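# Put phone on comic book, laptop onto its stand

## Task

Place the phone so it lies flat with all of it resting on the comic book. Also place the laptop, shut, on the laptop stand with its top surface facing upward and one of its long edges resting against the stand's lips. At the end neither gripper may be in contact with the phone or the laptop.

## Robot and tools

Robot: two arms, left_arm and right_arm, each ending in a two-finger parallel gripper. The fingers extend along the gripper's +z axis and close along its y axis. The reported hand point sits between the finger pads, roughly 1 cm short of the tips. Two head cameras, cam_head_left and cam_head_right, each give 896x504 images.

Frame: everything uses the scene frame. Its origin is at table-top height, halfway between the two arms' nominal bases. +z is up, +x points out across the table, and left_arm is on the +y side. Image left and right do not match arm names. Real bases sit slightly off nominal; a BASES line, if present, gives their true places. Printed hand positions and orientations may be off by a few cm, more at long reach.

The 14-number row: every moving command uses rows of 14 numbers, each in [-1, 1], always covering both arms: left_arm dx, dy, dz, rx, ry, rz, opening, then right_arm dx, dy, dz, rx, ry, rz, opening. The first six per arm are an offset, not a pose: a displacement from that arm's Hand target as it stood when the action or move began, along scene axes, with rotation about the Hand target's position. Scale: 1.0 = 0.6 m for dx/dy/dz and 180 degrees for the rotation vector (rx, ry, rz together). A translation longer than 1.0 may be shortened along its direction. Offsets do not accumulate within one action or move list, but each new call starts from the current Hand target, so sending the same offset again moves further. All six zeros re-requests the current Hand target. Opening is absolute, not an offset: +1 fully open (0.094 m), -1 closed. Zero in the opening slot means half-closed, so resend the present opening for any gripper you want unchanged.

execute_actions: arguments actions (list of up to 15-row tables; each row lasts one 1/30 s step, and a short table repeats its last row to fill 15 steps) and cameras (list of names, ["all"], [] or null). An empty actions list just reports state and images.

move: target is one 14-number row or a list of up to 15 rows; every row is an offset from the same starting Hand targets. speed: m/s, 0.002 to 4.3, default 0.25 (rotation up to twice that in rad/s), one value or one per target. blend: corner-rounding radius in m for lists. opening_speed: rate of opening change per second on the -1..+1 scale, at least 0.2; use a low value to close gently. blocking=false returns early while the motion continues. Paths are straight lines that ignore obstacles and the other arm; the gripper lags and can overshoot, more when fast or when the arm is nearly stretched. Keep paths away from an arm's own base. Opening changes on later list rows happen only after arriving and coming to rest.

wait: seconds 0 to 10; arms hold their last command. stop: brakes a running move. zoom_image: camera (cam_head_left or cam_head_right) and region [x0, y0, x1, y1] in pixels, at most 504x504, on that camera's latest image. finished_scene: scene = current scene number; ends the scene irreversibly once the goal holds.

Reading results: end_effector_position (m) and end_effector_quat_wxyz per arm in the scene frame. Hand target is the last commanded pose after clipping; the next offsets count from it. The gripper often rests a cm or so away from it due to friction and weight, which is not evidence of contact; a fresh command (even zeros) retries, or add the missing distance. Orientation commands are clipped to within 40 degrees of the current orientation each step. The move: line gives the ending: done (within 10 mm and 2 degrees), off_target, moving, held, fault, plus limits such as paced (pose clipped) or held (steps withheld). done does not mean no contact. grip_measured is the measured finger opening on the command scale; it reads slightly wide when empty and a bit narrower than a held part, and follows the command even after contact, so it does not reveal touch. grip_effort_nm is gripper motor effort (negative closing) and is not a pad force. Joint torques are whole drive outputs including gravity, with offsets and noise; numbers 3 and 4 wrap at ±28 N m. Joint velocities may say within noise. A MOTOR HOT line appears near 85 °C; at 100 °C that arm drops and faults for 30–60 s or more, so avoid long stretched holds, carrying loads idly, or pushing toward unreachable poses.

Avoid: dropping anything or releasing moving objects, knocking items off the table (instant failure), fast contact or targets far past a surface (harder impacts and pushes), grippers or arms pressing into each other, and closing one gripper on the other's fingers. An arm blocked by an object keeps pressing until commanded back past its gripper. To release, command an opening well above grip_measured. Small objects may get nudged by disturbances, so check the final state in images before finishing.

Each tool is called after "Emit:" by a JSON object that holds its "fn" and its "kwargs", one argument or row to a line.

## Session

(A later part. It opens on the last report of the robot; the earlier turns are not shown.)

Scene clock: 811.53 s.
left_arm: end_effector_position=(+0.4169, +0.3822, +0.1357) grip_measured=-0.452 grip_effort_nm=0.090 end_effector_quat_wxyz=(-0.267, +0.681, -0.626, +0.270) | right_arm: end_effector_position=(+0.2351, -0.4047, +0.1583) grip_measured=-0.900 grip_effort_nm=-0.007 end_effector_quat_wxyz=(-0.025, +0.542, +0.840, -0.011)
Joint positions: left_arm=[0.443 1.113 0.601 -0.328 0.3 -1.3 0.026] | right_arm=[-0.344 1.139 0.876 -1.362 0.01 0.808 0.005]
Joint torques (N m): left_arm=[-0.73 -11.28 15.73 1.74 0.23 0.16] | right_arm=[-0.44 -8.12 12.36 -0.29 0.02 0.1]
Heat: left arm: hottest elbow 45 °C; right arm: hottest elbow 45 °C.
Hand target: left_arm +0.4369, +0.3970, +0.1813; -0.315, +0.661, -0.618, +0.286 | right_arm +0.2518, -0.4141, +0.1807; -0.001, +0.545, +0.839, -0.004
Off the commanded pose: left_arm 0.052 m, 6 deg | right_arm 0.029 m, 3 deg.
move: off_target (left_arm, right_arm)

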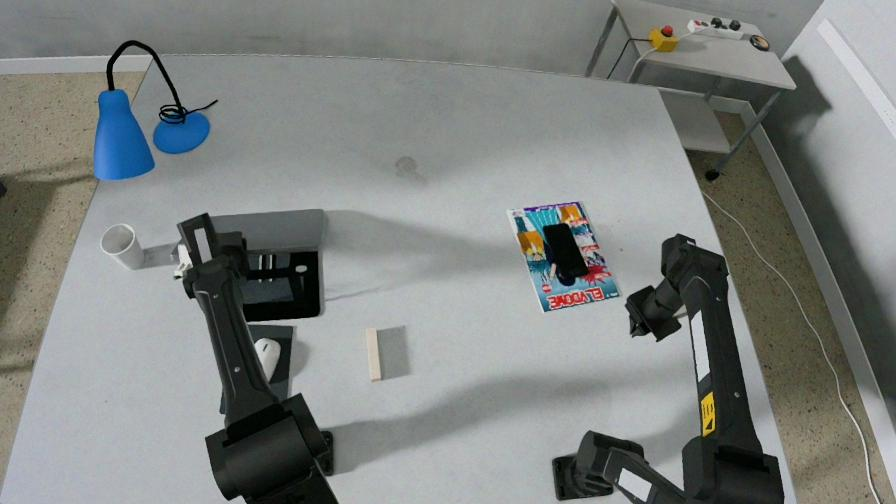

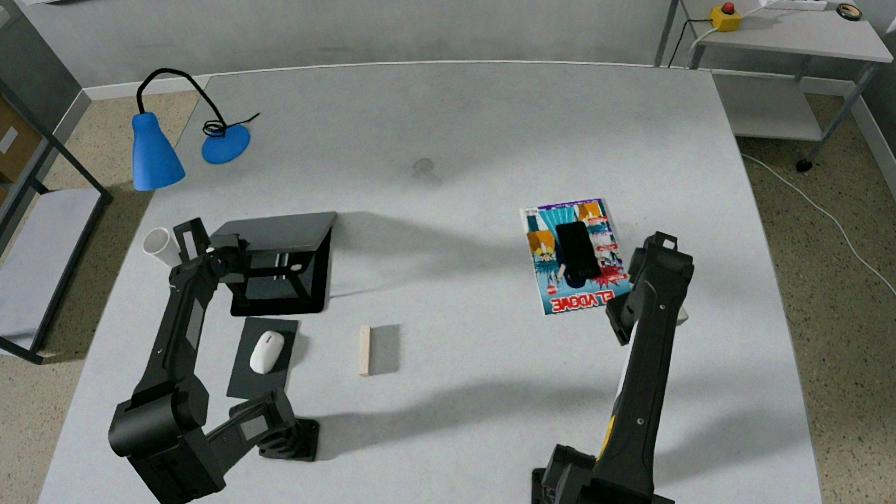

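Emit:
{"fn": "move", "kwargs": {
  "target": [
    [0,0,0.0,0,0,0,-0.1, 0,0,0,0,0,0,-0.9]
  ],
  "opening_speed": 0.25,
  "cameras": ["all"]
}}

Emit:
{"fn": "zoom_image", "kwargs": {
  "camera": "cam_head_left",
  "region": [180, 150, 340, 310]
}}

Emit:
{"fn": "zoom_image", "kwargs": {
  "camera": "cam_head_right",
  "region": [190, 150, 350, 310]
}}

Scene clock: 822.50 s.
left_arm: end_effector_position=(+0.4169, +0.3822, +0.1357) grip_measured=-0.102 grip_effort_nm=0.090 end_effector_quat_wxyz=(-0.267, +0.681, -0.626, +0.270) | right_arm: end_effector_position=(+0.2351, -0.4047, +0.1583) grip_measured=-0.900 grip_effort_nm=-0.012 end_effector_quat_wxyz=(-0.025, +0.542, +0.840, -0.011)
Joint positions: left_arm=[0.443 1.113 0.601 -0.328 0.3 -1.299 0.042] | right_arm=[-0.344 1.139 0.876 -1.362 0.01 0.808 0.005]
Joint torques (N m): left_arm=[-0.73 -9.76 15.97 1.89 0.19 0.13] | right_arm=[-0.38 -8 12.34 -0.28 0.02 0.09]
Heat: left arm: hottest elbow 46 °C; right arm: hottest elbow 45 °C.
Hand target: left_arm +0.4369, +0.3970, +0.1813; -0.315, +0.661, -0.618, +0.286 | right_arm +0.2518, -0.4141, +0.1807; -0.001, +0.545, +0.839, -0.004
Off the commanded pose: left_arm 0.052 m, 6 deg | right_arm 0.029 m, 3 deg.
move: off_target (left_arm, right_arm)

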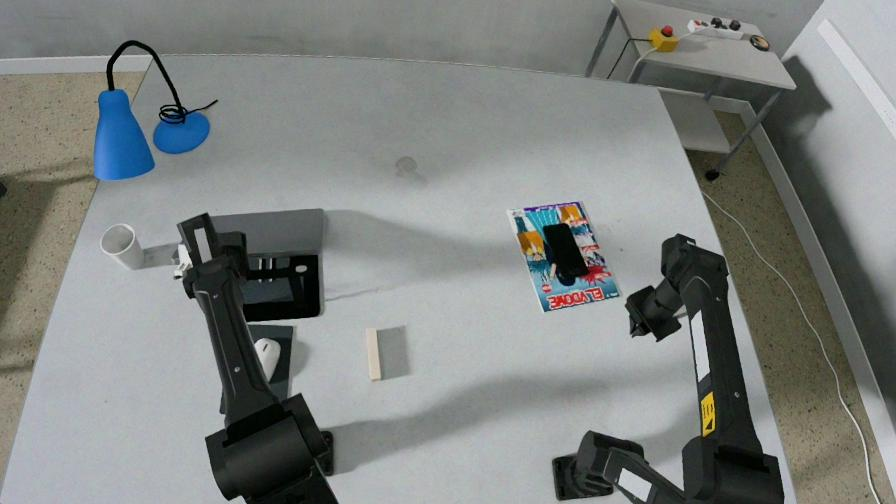

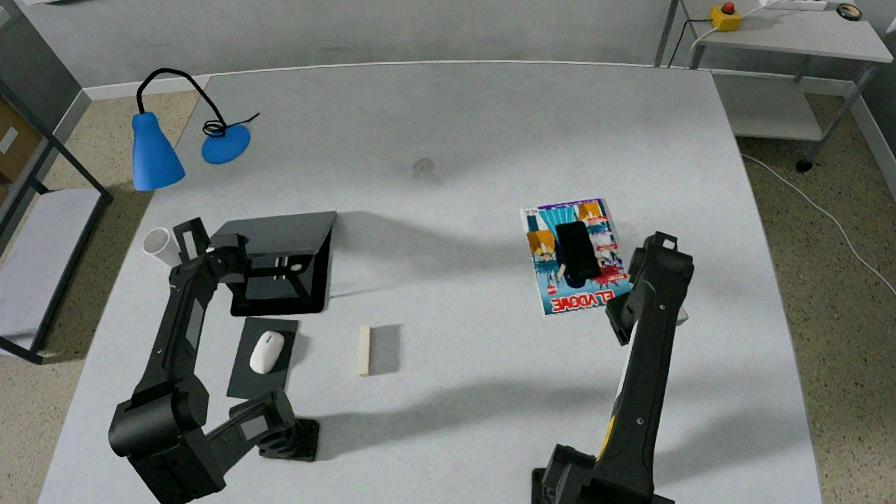

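Scaled by 3.150.

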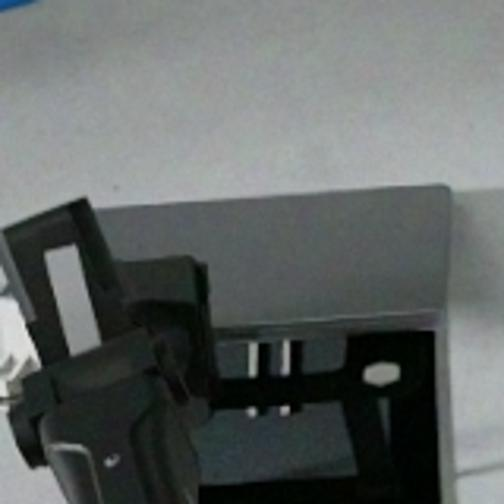

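Scaled by 3.150.

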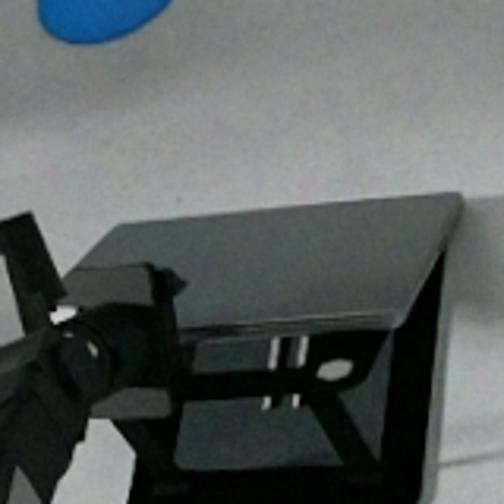

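Emit:
{"fn": "move", "kwargs": {
  "target": [0,0,0,0,0,0,0.2,0,0,0,0,0,0,-0.9],
  "opening_speed": 0.25,
  "cameras": ["all"]
}}

Emit:
{"fn": "zoom_image", "kwargs": {
  "camera": "cam_head_left",
  "region": [180, 150, 340, 310]
}}

Emit:
{"fn": "zoom_image", "kwargs": {
  "camera": "cam_head_right",
  "region": [190, 150, 350, 310]
}}

Scene clock: 837.60 s.
left_arm: end_effector_position=(+0.4170, +0.3817, +0.1397) grip_measured=+0.197 grip_effort_nm=0.144 end_effector_quat_wxyz=(-0.272, +0.677, -0.628, +0.272) | right_arm: end_effector_position=(+0.2351, -0.4047, +0.1583) grip_measured=-0.900 grip_effort_nm=-0.007 end_effector_quat_wxyz=(-0.025, +0.542, +0.840, -0.011)
Joint positions: left_arm=[0.443 1.103 0.601 -0.328 0.303 -1.292 0.056] | right_arm=[-0.344 1.139 0.876 -1.362 0.01 0.808 0.005]
Joint torques (N m): left_arm=[-1.26 -9.35 15.86 1.87 0.22 0.07] | right_arm=[-0.32 -8.12 12.36 -0.29 0.03 0.1]
Heat: left arm: hottest elbow 46 °C; right arm: hottest elbow 45 °C.
Hand target: left_arm +0.4369, +0.3970, +0.1812; -0.315, +0.661, -0.618, +0.286 | right_arm +0.2518, -0.4141, +0.1807; -0.001, +0.545, +0.839, -0.004
Off the commanded pose: left_arm 0.049 m, 6 deg | right_arm 0.029 m, 3 deg.
move: off_target (left_arm, right_arm)

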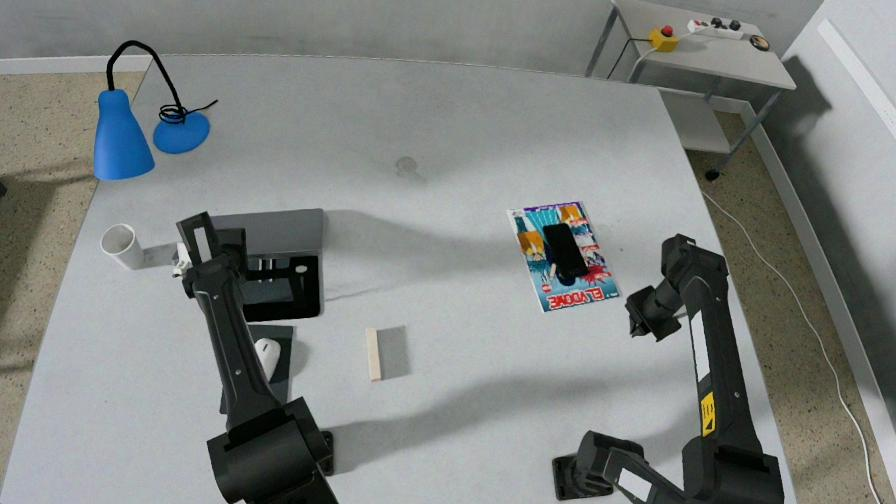

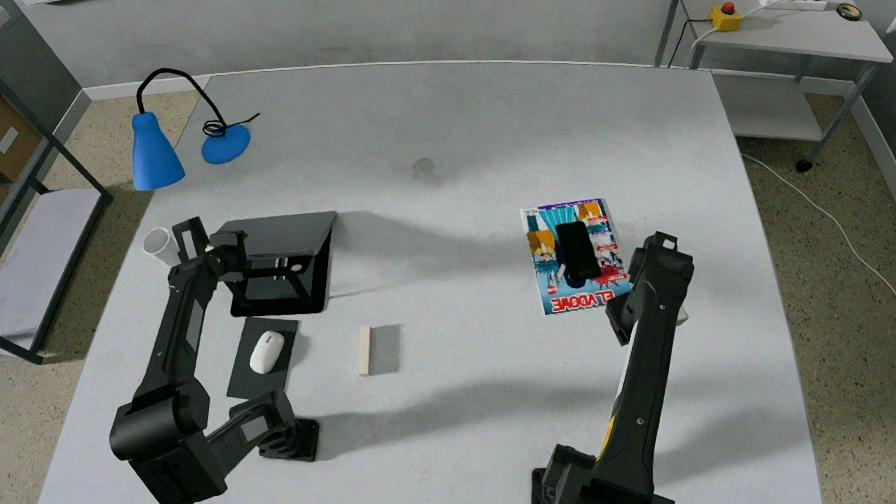

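Scaled by 3.150.

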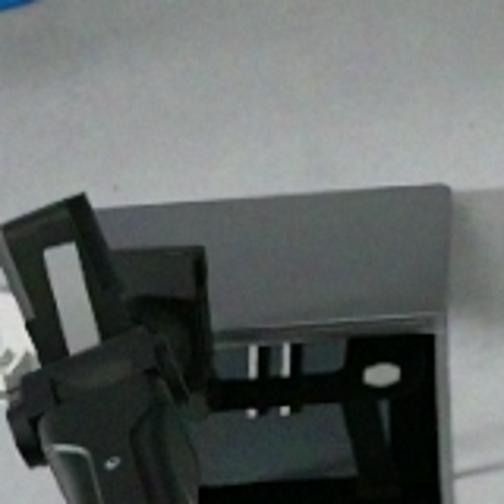

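Scaled by 3.150.

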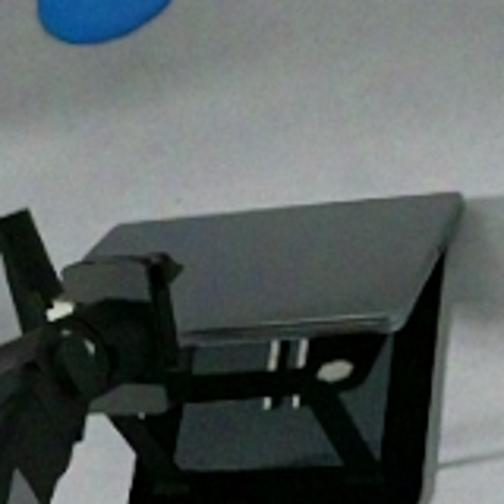

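Emit:
{"fn": "move", "kwargs": {
  "target": [0,0,0,0,0,0,0.6,0,0,0,0,0,0,-0.9],
  "opening_speed": 0.25,
  "cameras": ["all"]
}}

Emit:
{"fn": "zoom_image", "kwargs": {
  "camera": "cam_head_left",
  "region": [180, 150, 340, 310]
}}

Emit:
{"fn": "zoom_image", "kwargs": {
  "camera": "cam_head_right",
  "region": [190, 150, 350, 310]
}}

Scene clock: 843.47 s.
left_arm: end_effector_position=(+0.4217, +0.3830, +0.1485) grip_measured=+0.597 grip_effort_nm=0.164 end_effector_quat_wxyz=(-0.280, +0.673, -0.625, +0.279) | right_arm: end_effector_position=(+0.2351, -0.4047, +0.1583) grip_measured=-0.900 grip_effort_nm=-0.007 end_effector_quat_wxyz=(-0.025, +0.542, +0.840, -0.011)
Joint positions: left_arm=[0.443 1.098 0.613 -0.322 0.31 -1.297 0.075] | right_arm=[-0.344 1.139 0.876 -1.362 0.01 0.808 0.005]
Joint torques (N m): left_arm=[-0.5 -9.11 15.06 1.62 -0.09 0.15] | right_arm=[-0.44 -8.12 12.36 -0.31 0.02 0.09]
Heat: left arm: hottest elbow 46 °C; right arm: hottest elbow 45 °C.
Hand target: left_arm +0.4370, +0.3971, +0.1814; -0.315, +0.661, -0.618, +0.287 | right_arm +0.2518, -0.4141, +0.1807; -0.001, +0.545, +0.839, -0.004
Off the commanded pose: left_arm 0.039 m, 4 deg | right_arm 0.029 m, 3 deg.
move: off_target (left_arm, right_arm)

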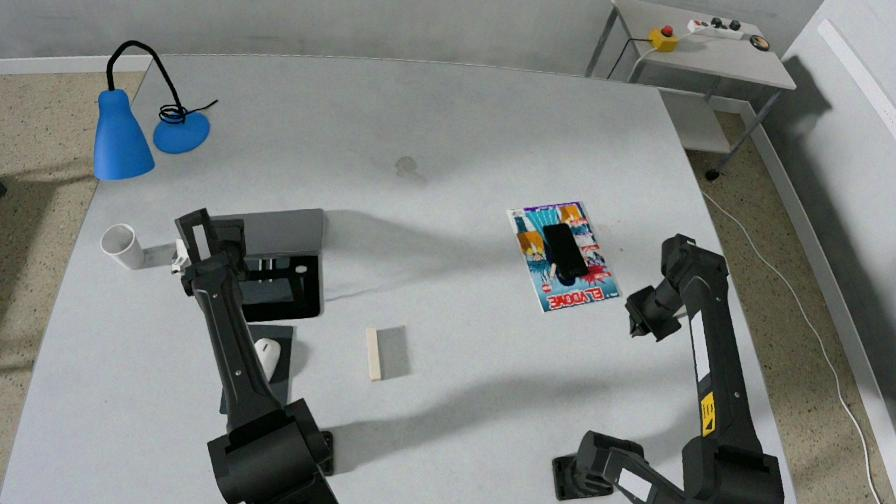

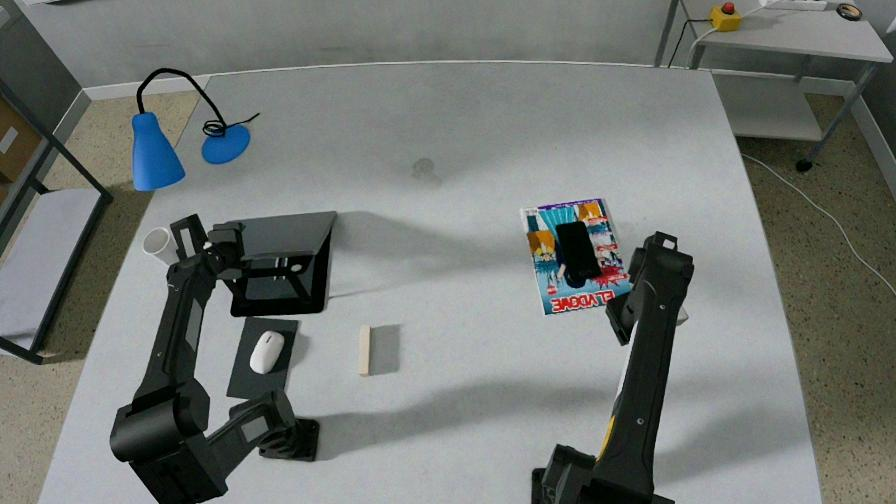

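Scaled by 3.150.

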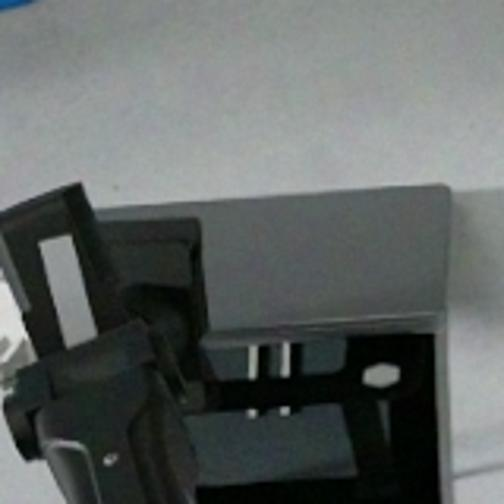

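Scaled by 3.150.

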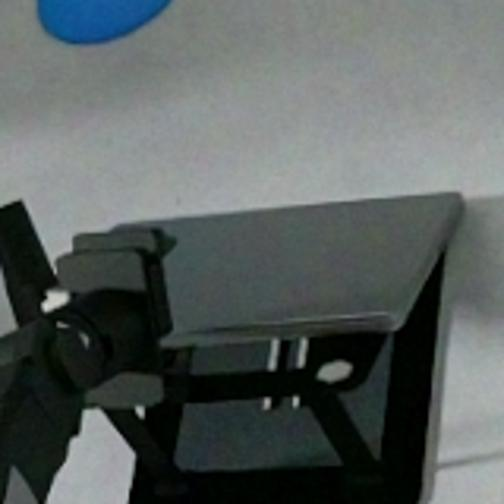

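Emit:
{"fn": "move", "kwargs": {
  "target": [-0.08,-0.008,0.04,0,0,0,0.6,0,0,0,0,0,0,-0.9],
  "speed": 0.04,
  "cameras": ["all"]
}}

Emit:
{"fn": "zoom_image", "kwargs": {
  "camera": "cam_head_left",
  "region": [180, 150, 340, 310]
}}

Emit:
{"fn": "zoom_image", "kwargs": {
  "camera": "cam_head_right",
  "region": [190, 150, 350, 310]
}}

Scene clock: 858.33 s.
left_arm: end_effector_position=(+0.3887, +0.3857, +0.1925) grip_measured=+0.599 grip_effort_nm=0.095 end_effector_quat_wxyz=(-0.303, +0.664, -0.621, +0.286) | right_arm: end_effector_position=(+0.2351, -0.4047, +0.1583) grip_measured=-0.900 grip_effort_nm=-0.012 end_effector_quat_wxyz=(-0.025, +0.542, +0.840, -0.011)
Joint positions: left_arm=[0.507 0.926 0.613 -0.457 0.353 -1.253 0.075] | right_arm=[-0.344 1.139 0.876 -1.362 0.01 0.808 0.005]
Joint torques (N m): left_arm=[0.09 -7.06 13.16 1.1 0.21 0.16] | right_arm=[-0.38 -8.18 12.37 -0.27 0.01 0.09]
Heat: left arm: hottest elbow 46 °C; right arm: hottest elbow 45 °C.
Hand target: left_arm +0.3890, +0.3921, +0.2054; -0.315, +0.661, -0.618, +0.287 | right_arm +0.2518, -0.4141, +0.1807; -0.001, +0.545, +0.839, -0.004
Off the commanded pose: left_arm 0.015 m, 1 deg | right_arm 0.029 m, 3 deg.
move: off_target (left_arm, right_arm)

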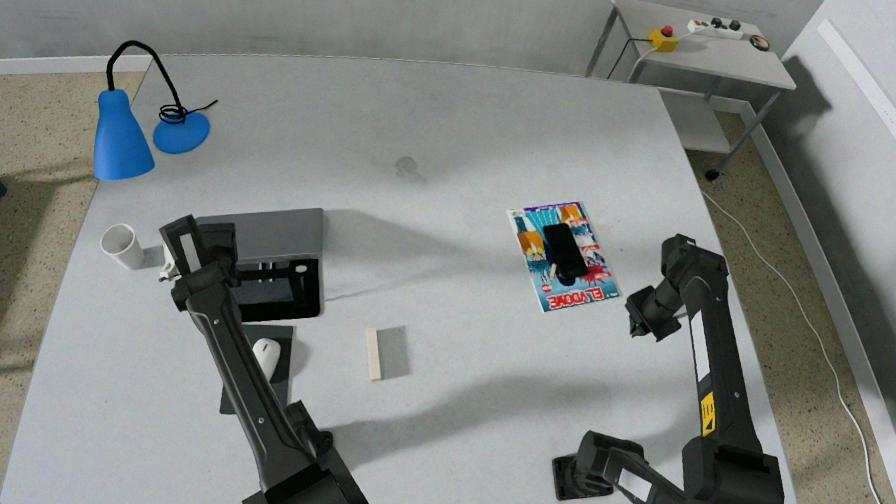

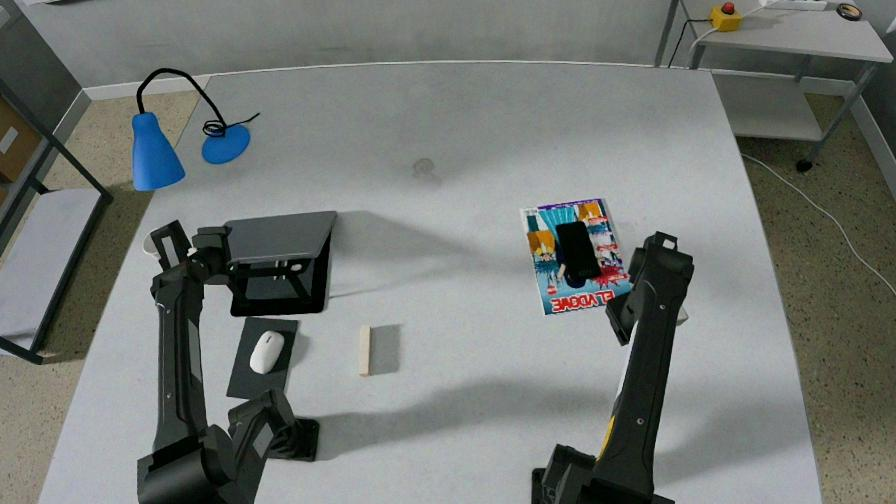

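Scaled by 3.150.

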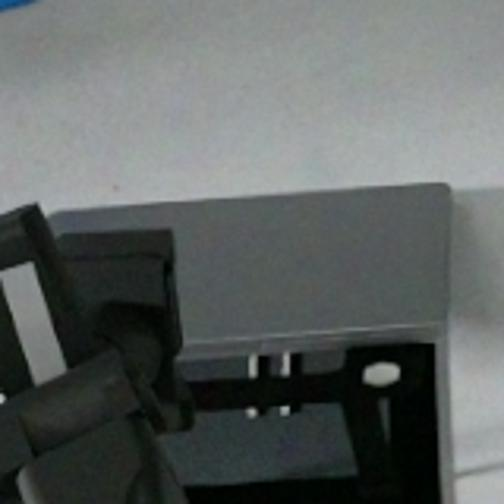

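Scaled by 3.150.

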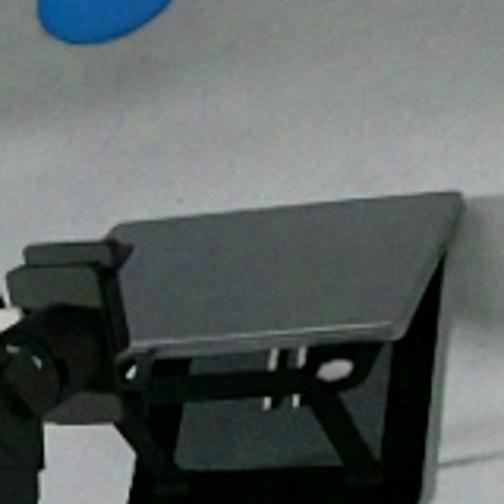

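Emit:
{"fn": "move", "kwargs": {
  "target": [-0.08,-0.012,0.04,0,0,0,0.6,0,0,0,0,0,0,-0.9],
  "speed": 0.04,
  "cameras": ["all"]
}}

Emit:
{"fn": "zoom_image", "kwargs": {
  "camera": "cam_head_left",
  "region": [180, 150, 340, 310]
}}

Emit:
{"fn": "zoom_image", "kwargs": {
  "camera": "cam_head_right",
  "region": [190, 150, 350, 310]
}}

Scene clock: 862.50 s.
left_arm: end_effector_position=(+0.3433, +0.3809, +0.2218) grip_measured=+0.599 grip_effort_nm=0.095 end_effector_quat_wxyz=(-0.307, +0.662, -0.620, +0.288) | right_arm: end_effector_position=(+0.2351, -0.4047, +0.1583) grip_measured=-0.900 grip_effort_nm=-0.012 end_effector_quat_wxyz=(-0.025, +0.542, +0.840, -0.011)
Joint positions: left_arm=[0.593 0.756 0.613 -0.641 0.416 -1.189 0.075] | right_arm=[-0.344 1.139 0.876 -1.362 0.01 0.808 0.005]
Joint torques (N m): left_arm=[-0.15 -5.07 12.63 1.03 0.21 0.12] | right_arm=[-0.38 -8.18 12.36 -0.28 0.02 0.1]
Heat: left arm: hottest elbow 46 °C; right arm: hottest elbow 46 °C.
Hand target: left_arm +0.3410, +0.3850, +0.2294; -0.315, +0.661, -0.618, +0.287 | right_arm +0.2518, -0.4141, +0.1807; -0.001, +0.545, +0.839, -0.004
Off the commanded pose: left_arm 0.009 m, 1 deg | right_arm 0.029 m, 3 deg.
move: off_target (right_arm)

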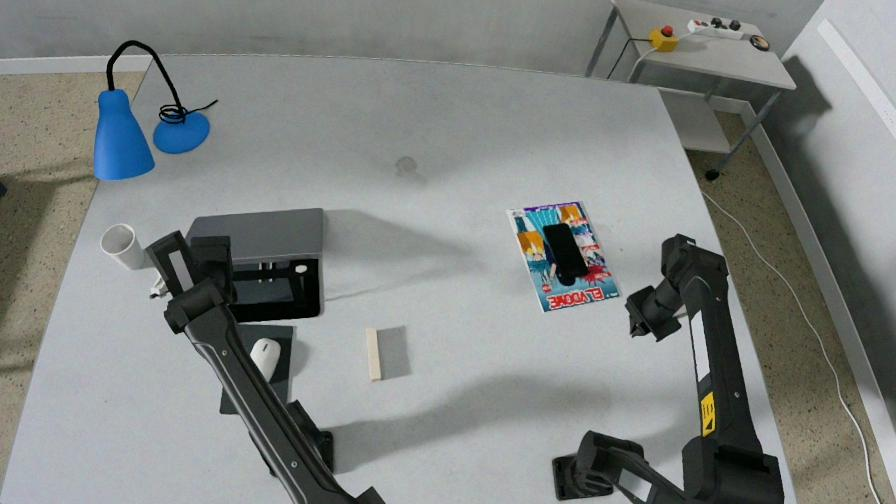

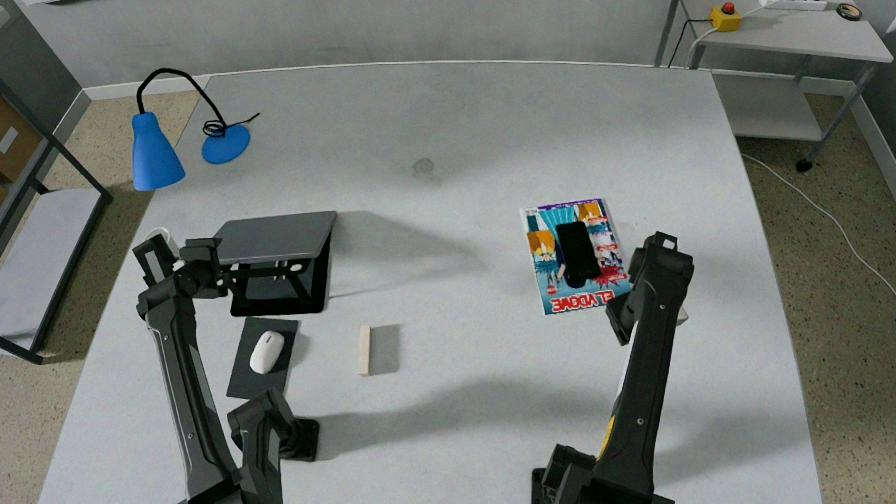

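Scaled by 3.150.

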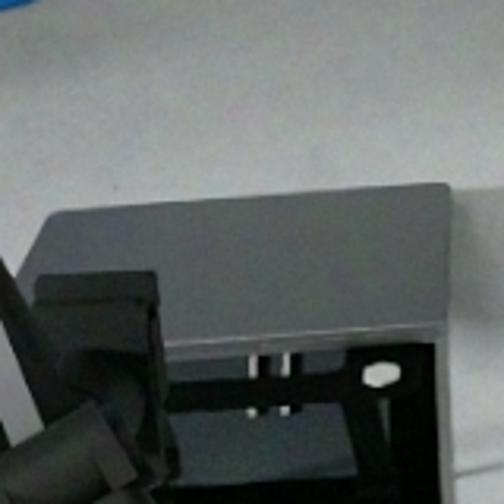

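Scaled by 3.150.

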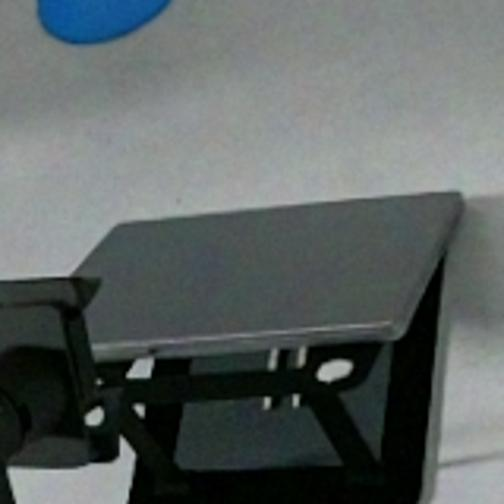

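Emit:
{"fn": "move", "kwargs": {
  "target": [
    [-0.08,-0.02,0.03,0,0,0,0.6,0,0,0,0,0,0,-0.9],
    [-0.18,-0.04,0.12,0,0,0,0.3,0,0,0,0,0,0,-0.9]
  ],
  "speed": [0.05,0.15],
  "cameras": ["all"]
}}

Emit:
{"fn": "zoom_image", "kwargs": {
  "camera": "cam_head_left",
  "region": [180, 150, 340, 310]
}}

Emit:
{"fn": "zoom_image", "kwargs": {
  "camera": "cam_head_right",
  "region": [190, 150, 350, 310]
}}

Scene clock: 867.97 s.
left_arm: end_effector_position=(+0.2314, +0.3528, +0.2640) grip_measured=+0.303 grip_effort_nm=-0.085 end_effector_quat_wxyz=(-0.283, +0.673, -0.617, +0.293) | right_arm: end_effector_position=(+0.2351, -0.4047, +0.1583) grip_measured=-0.900 grip_effort_nm=-0.012 end_effector_quat_wxyz=(-0.025, +0.542, +0.840, -0.011)
Joint positions: left_arm=[0.946 0.471 0.677 -1.202 0.649 -0.88 0.061] | right_arm=[-0.344 1.139 0.876 -1.362 0.01 0.808 0.005]
Joint torques (N m): left_arm=[-0.73 -0.56 18.35 0.96 0.42 0.13] | right_arm=[-0.32 -8.18 12.36 -0.28 0.02 0.1]
Heat: left arm: hottest elbow 46 °C; right arm: hottest elbow 46 °C.
Hand target: left_arm +0.2330, +0.3610, +0.3014; -0.315, +0.661, -0.618, +0.286 | right_arm +0.2518, -0.4141, +0.1807; -0.001, +0.545, +0.839, -0.004
Off the commanded pose: left_arm 0.038 m, 4 deg | right_arm 0.029 m, 3 deg.
move: off_target (left_arm, right_arm); target 2's new opening was sent with left_arm's hand 0.038 m and 4 deg from that target

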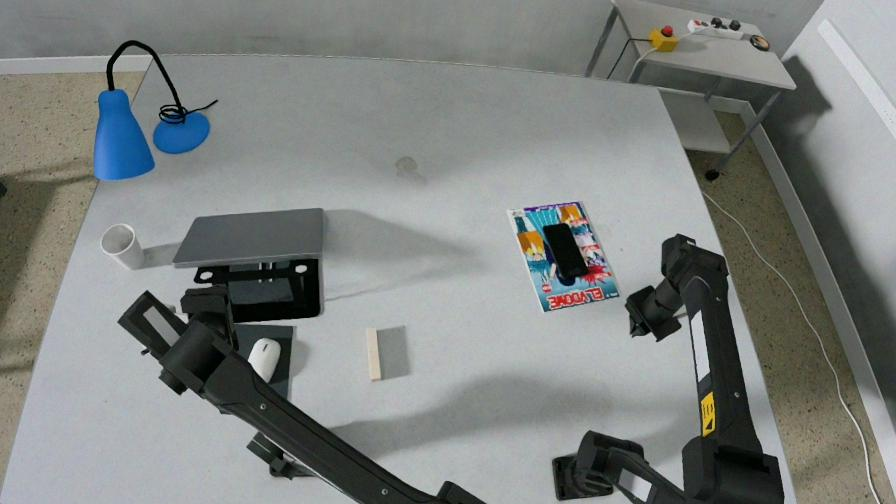

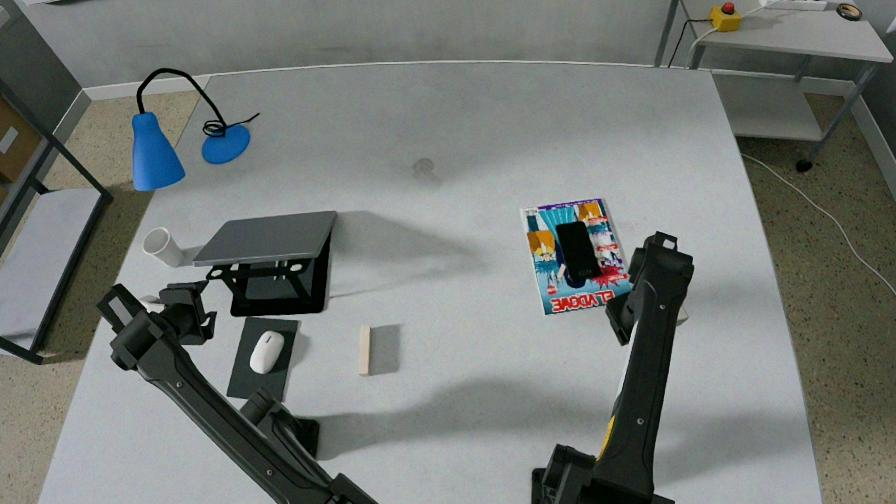

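Scaled by 3.150.

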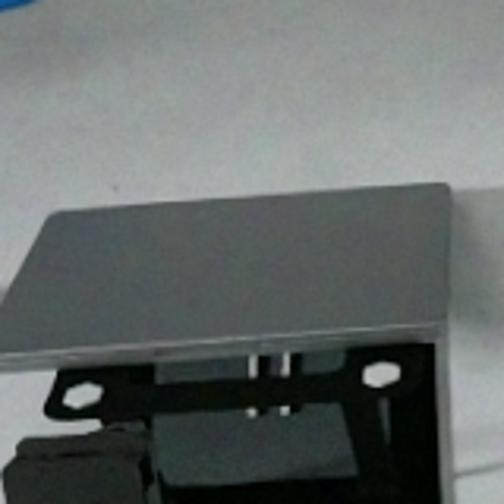

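Scaled by 3.150.

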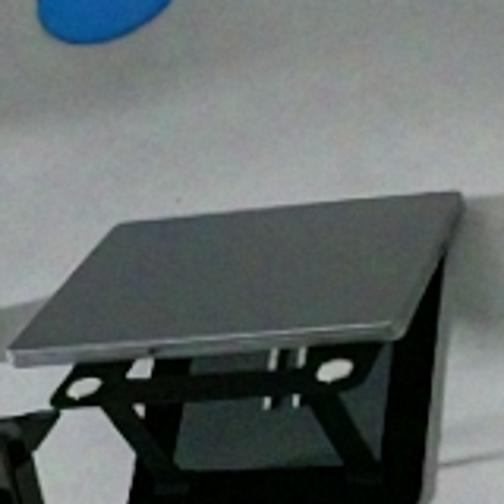

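Emit:
{"fn": "zoom_image", "kwargs": {
  "camera": "cam_head_left",
  "region": [190, 190, 340, 230]
}}

Emit:
{"fn": "zoom_image", "kwargs": {
  "camera": "cam_head_right",
  "region": [200, 190, 350, 240]
}}

Emit:
{"fn": "zoom_image", "kwargs": {
  "camera": "cam_head_left",
  "region": [300, 200, 330, 290]
}}

Emit:
{"fn": "zoom_image", "kwargs": {
  "camera": "cam_head_right",
  "region": [290, 200, 350, 290]
}}

Emit:
{"fn": "zoom_image", "kwargs": {
  "camera": "cam_head_right",
  "region": [190, 240, 340, 330]
}}

Emit:
{"fn": "zoom_image", "kwargs": {
  "camera": "cam_head_left",
  "region": [190, 240, 340, 330]
}}

Scaled by 3.360.

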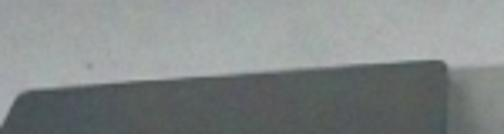

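Scaled by 3.360.

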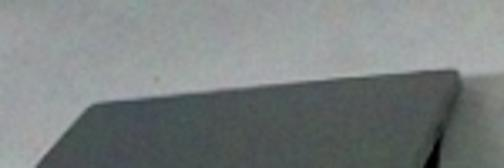

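Scaled by 5.600.

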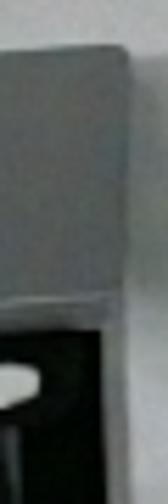

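Scaled by 5.600.

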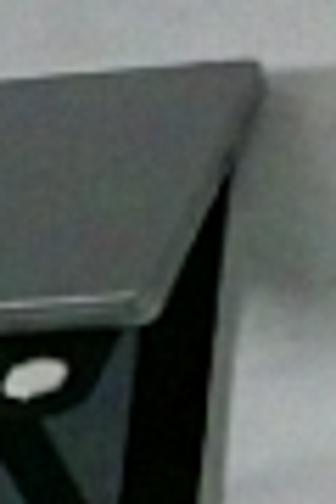

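Scaled by 3.360.

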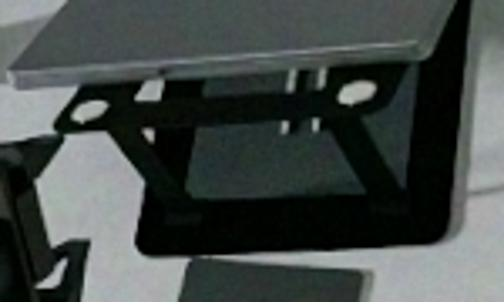

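Scaled by 3.360.

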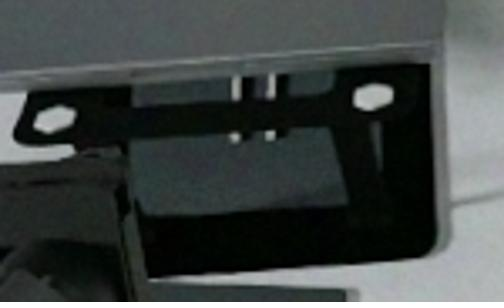

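Emit:
{"fn": "move", "kwargs": {
  "target": [0.187,0.02,-0.2,0,0,0,-1,0,0,0,0,0,0,-0.9],
  "speed": 0.12,
  "cameras": ["all"]
}}

Emit:
{"fn": "zoom_image", "kwargs": {
  "camera": "cam_head_left",
  "region": [180, 190, 340, 330]
}}

Emit:
{"fn": "zoom_image", "kwargs": {
  "camera": "cam_head_right",
  "region": [190, 190, 350, 330]
}}

Scene clock: 905.17 s.
left_arm: end_effector_position=(+0.3417, +0.3762, +0.1854) grip_measured=-0.981 grip_effort_nm=-0.994 end_effector_quat_wxyz=(-0.316, +0.663, -0.616, +0.284) | right_arm: end_effector_position=(+0.2351, -0.4047, +0.1583) grip_measured=-0.900 grip_effort_nm=-0.007 end_effector_quat_wxyz=(-0.025, +0.542, +0.840, -0.011)
Joint positions: left_arm=[0.569 0.755 0.508 -0.514 0.382 -1.212 0.001] | right_arm=[-0.344 1.139 0.876 -1.362 0.01 0.808 0.005]
Joint torques (N m): left_arm=[-2.61 -2.67 10.73 2.21 0 0.02] | right_arm=[-0.32 -8.23 12.36 -0.28 0.02 0.1]
Heat: left arm: hottest elbow 46 °C; right arm: hottest elbow 46 °C.
Hand target: left_arm +0.3452, +0.3730, +0.1813; -0.315, +0.661, -0.618, +0.286 | right_arm +0.2518, -0.4141, +0.1807; -0.001, +0.545, +0.839, -0.004
Off the commanded pose: left_arm 0.006 m, 0 deg | right_arm 0.029 m, 3 deg.
move: off_target (right_arm)

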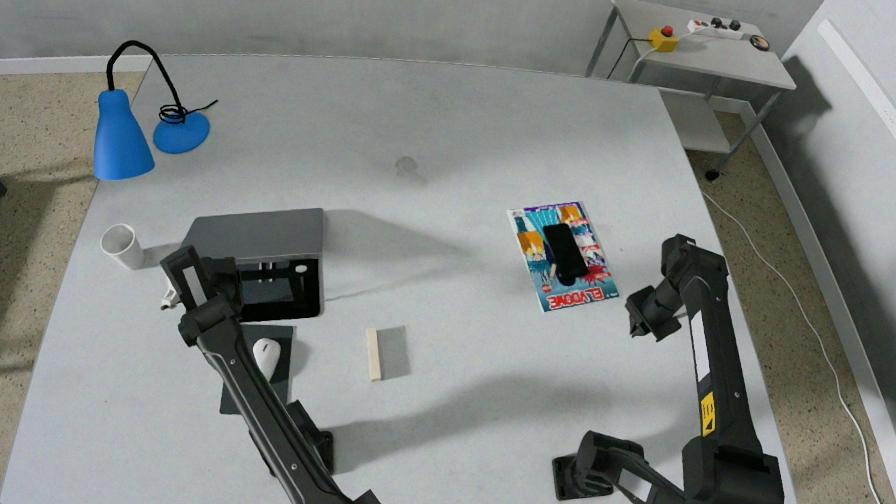

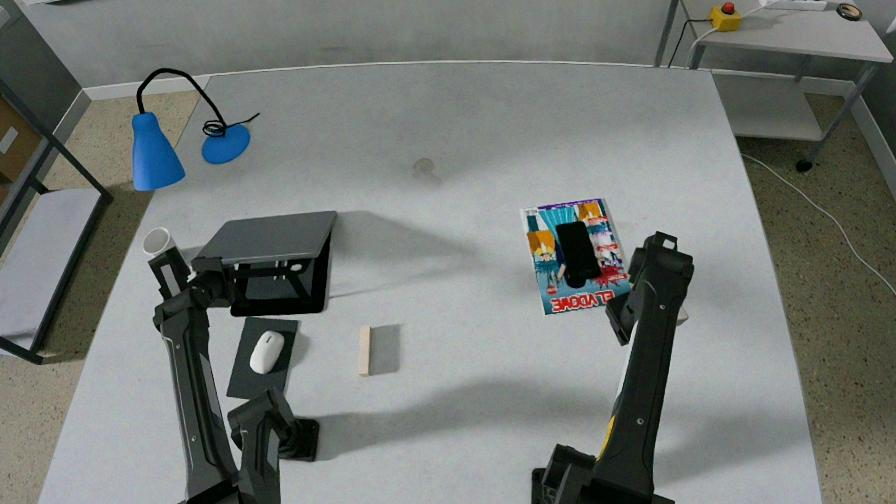

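Scaled by 3.150.

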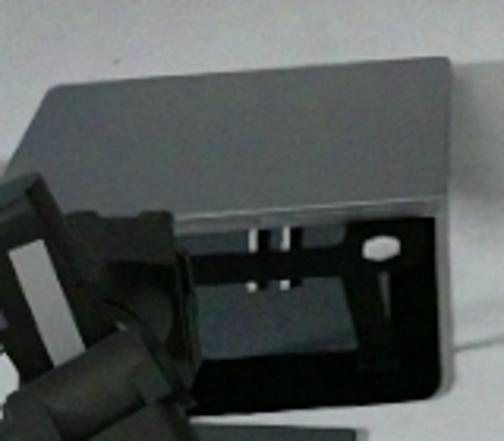

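Scaled by 3.150.

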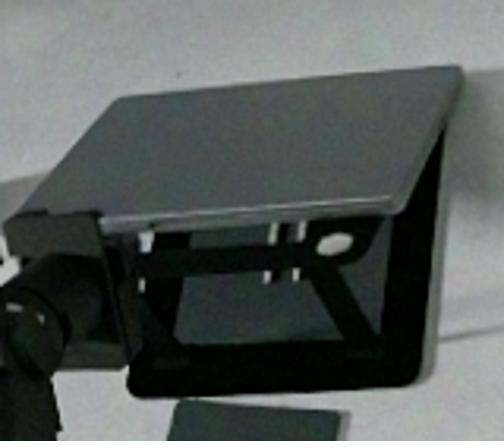

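Emit:
{"fn": "move", "kwargs": {
  "target": [0.033,-0.02,-0.07,0,0,0,-1,0,0,0,0,0,0,-0.9],
  "speed": 0.06,
  "cameras": ["all"]
}}

Emit:
{"fn": "zoom_image", "kwargs": {
  "camera": "cam_head_left",
  "region": [180, 190, 340, 330]
}}

Emit:
{"fn": "zoom_image", "kwargs": {
  "camera": "cam_head_right",
  "region": [190, 190, 350, 330]
}}

Scene clock: 910.87 s.
left_arm: end_effector_position=(+0.3626, +0.3652, +0.1438) grip_measured=-0.981 grip_effort_nm=-0.989 end_effector_quat_wxyz=(-0.316, +0.663, -0.616, +0.284) | right_arm: end_effector_position=(+0.2351, -0.4047, +0.1583) grip_measured=-0.900 grip_effort_nm=-0.007 end_effector_quat_wxyz=(-0.025, +0.542, +0.840, -0.011)
Joint positions: left_arm=[0.477 0.86 0.432 -0.309 0.315 -1.278 0.001] | right_arm=[-0.344 1.139 0.876 -1.362 0.01 0.808 0.005]
Joint torques (N m): left_arm=[-2.26 -3.72 9.95 2.19 -0.02 -0.02] | right_arm=[-0.26 -8.06 12.33 -0.29 0.02 0.1]
Heat: left arm: hottest elbow 45 °C; right arm: hottest elbow 46 °C.
Hand target: left_arm +0.3650, +0.3609, +0.1393; -0.315, +0.661, -0.618, +0.287 | right_arm +0.2518, -0.4141, +0.1807; -0.001, +0.545, +0.839, -0.004
Off the commanded pose: left_arm 0.007 m, 0 deg | right_arm 0.029 m, 3 deg.
move: off_target (right_arm)

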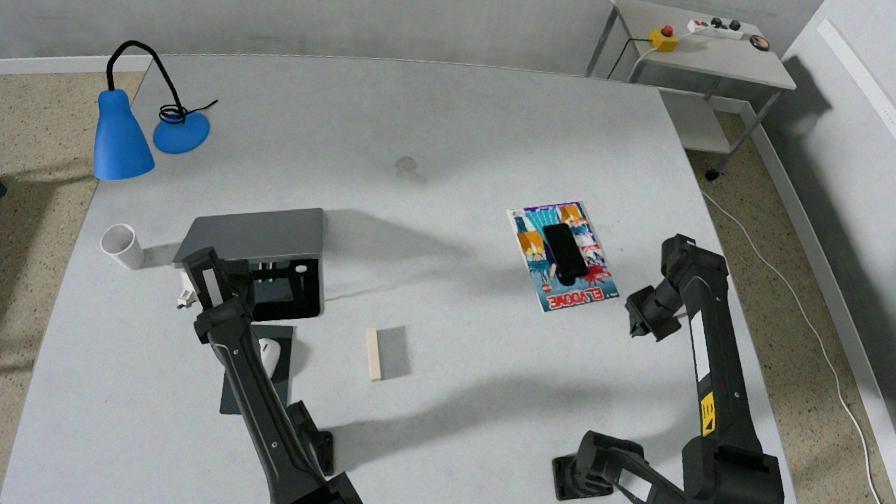

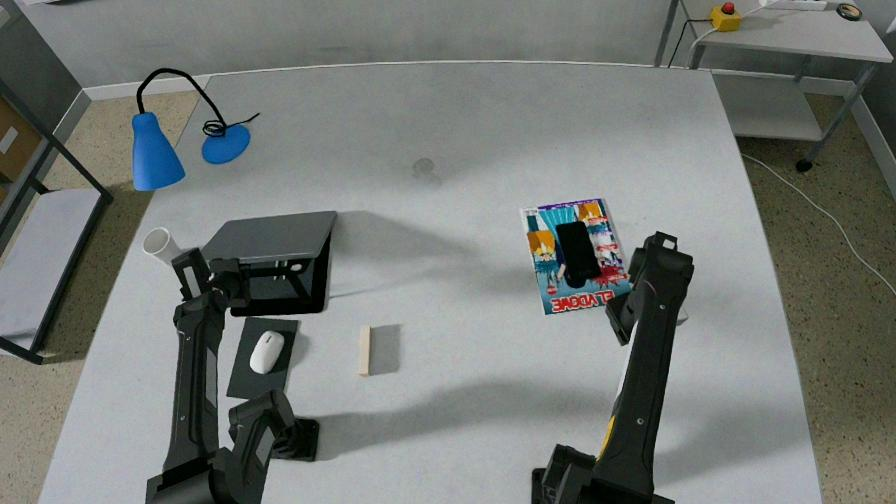

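Scaled by 3.150.

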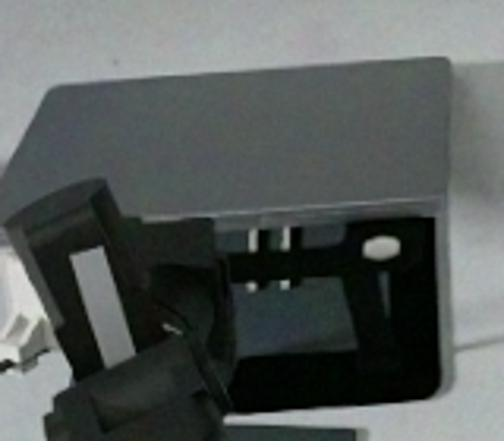

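Scaled by 3.150.

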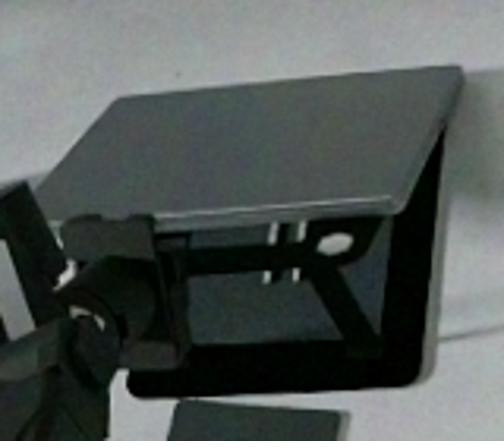

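Emit:
{"fn": "move", "kwargs": {
  "target": [0.033,-0.005,-0.036,0,0,0,-1,0,0,0,0,0,0,-0.9],
  "speed": 0.03,
  "cameras": ["all"]
}}

Emit:
{"fn": "zoom_image", "kwargs": {
  "camera": "cam_head_left",
  "region": [180, 190, 340, 330]
}}

Emit:
{"fn": "zoom_image", "kwargs": {
  "camera": "cam_head_right",
  "region": [190, 190, 350, 330]
}}

Scene clock: 917.37 s.
left_arm: end_effector_position=(+0.3844, +0.3652, +0.1340) grip_measured=-0.981 grip_effort_nm=-0.984 end_effector_quat_wxyz=(-0.327, +0.661, -0.611, +0.289) | right_arm: end_effector_position=(+0.2351, -0.4047, +0.1583) grip_measured=-0.900 grip_effort_nm=-0.017 end_effector_quat_wxyz=(-0.025, +0.542, +0.840, -0.011)
Joint positions: left_arm=[0.434 0.951 0.43 -0.18 0.282 -1.319 0.001] | right_arm=[-0.344 1.139 0.876 -1.362 0.01 0.808 0.005]
Joint torques (N m): left_arm=[-2.78 -2.96 8.73 2.28 -0.19 0.01] | right_arm=[-0.38 -8.12 12.36 -0.29 0.02 0.1]
Heat: left arm: hottest elbow 45 °C; right arm: hottest elbow 46 °C.
Hand target: left_arm +0.3848, +0.3579, +0.1178; -0.315, +0.661, -0.618, +0.287 | right_arm +0.2518, -0.4141, +0.1807; -0.001, +0.545, +0.839, -0.004
Off the commanded pose: left_arm 0.018 m, 2 deg | right_arm 0.029 m, 3 deg.
move: off_target (left_arm, right_arm)

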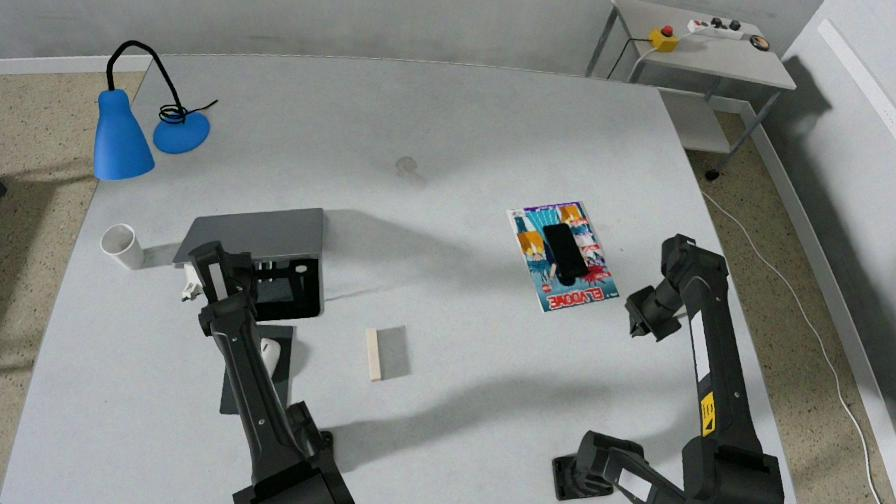

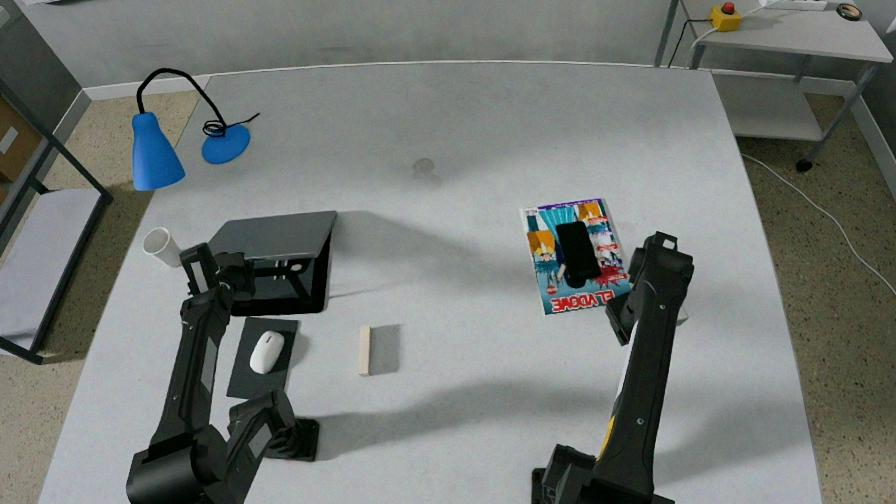

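Scaled by 3.150.

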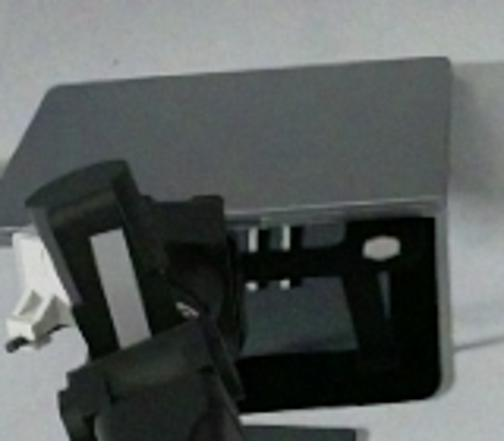

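Scaled by 3.150.

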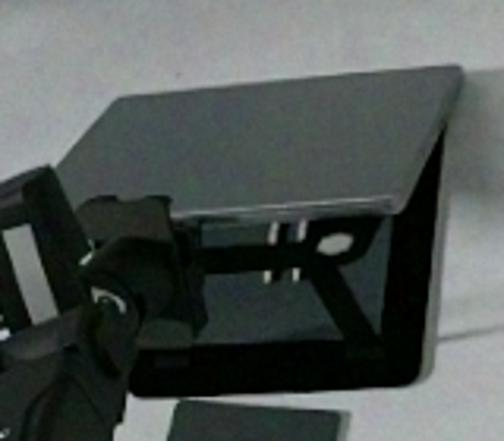

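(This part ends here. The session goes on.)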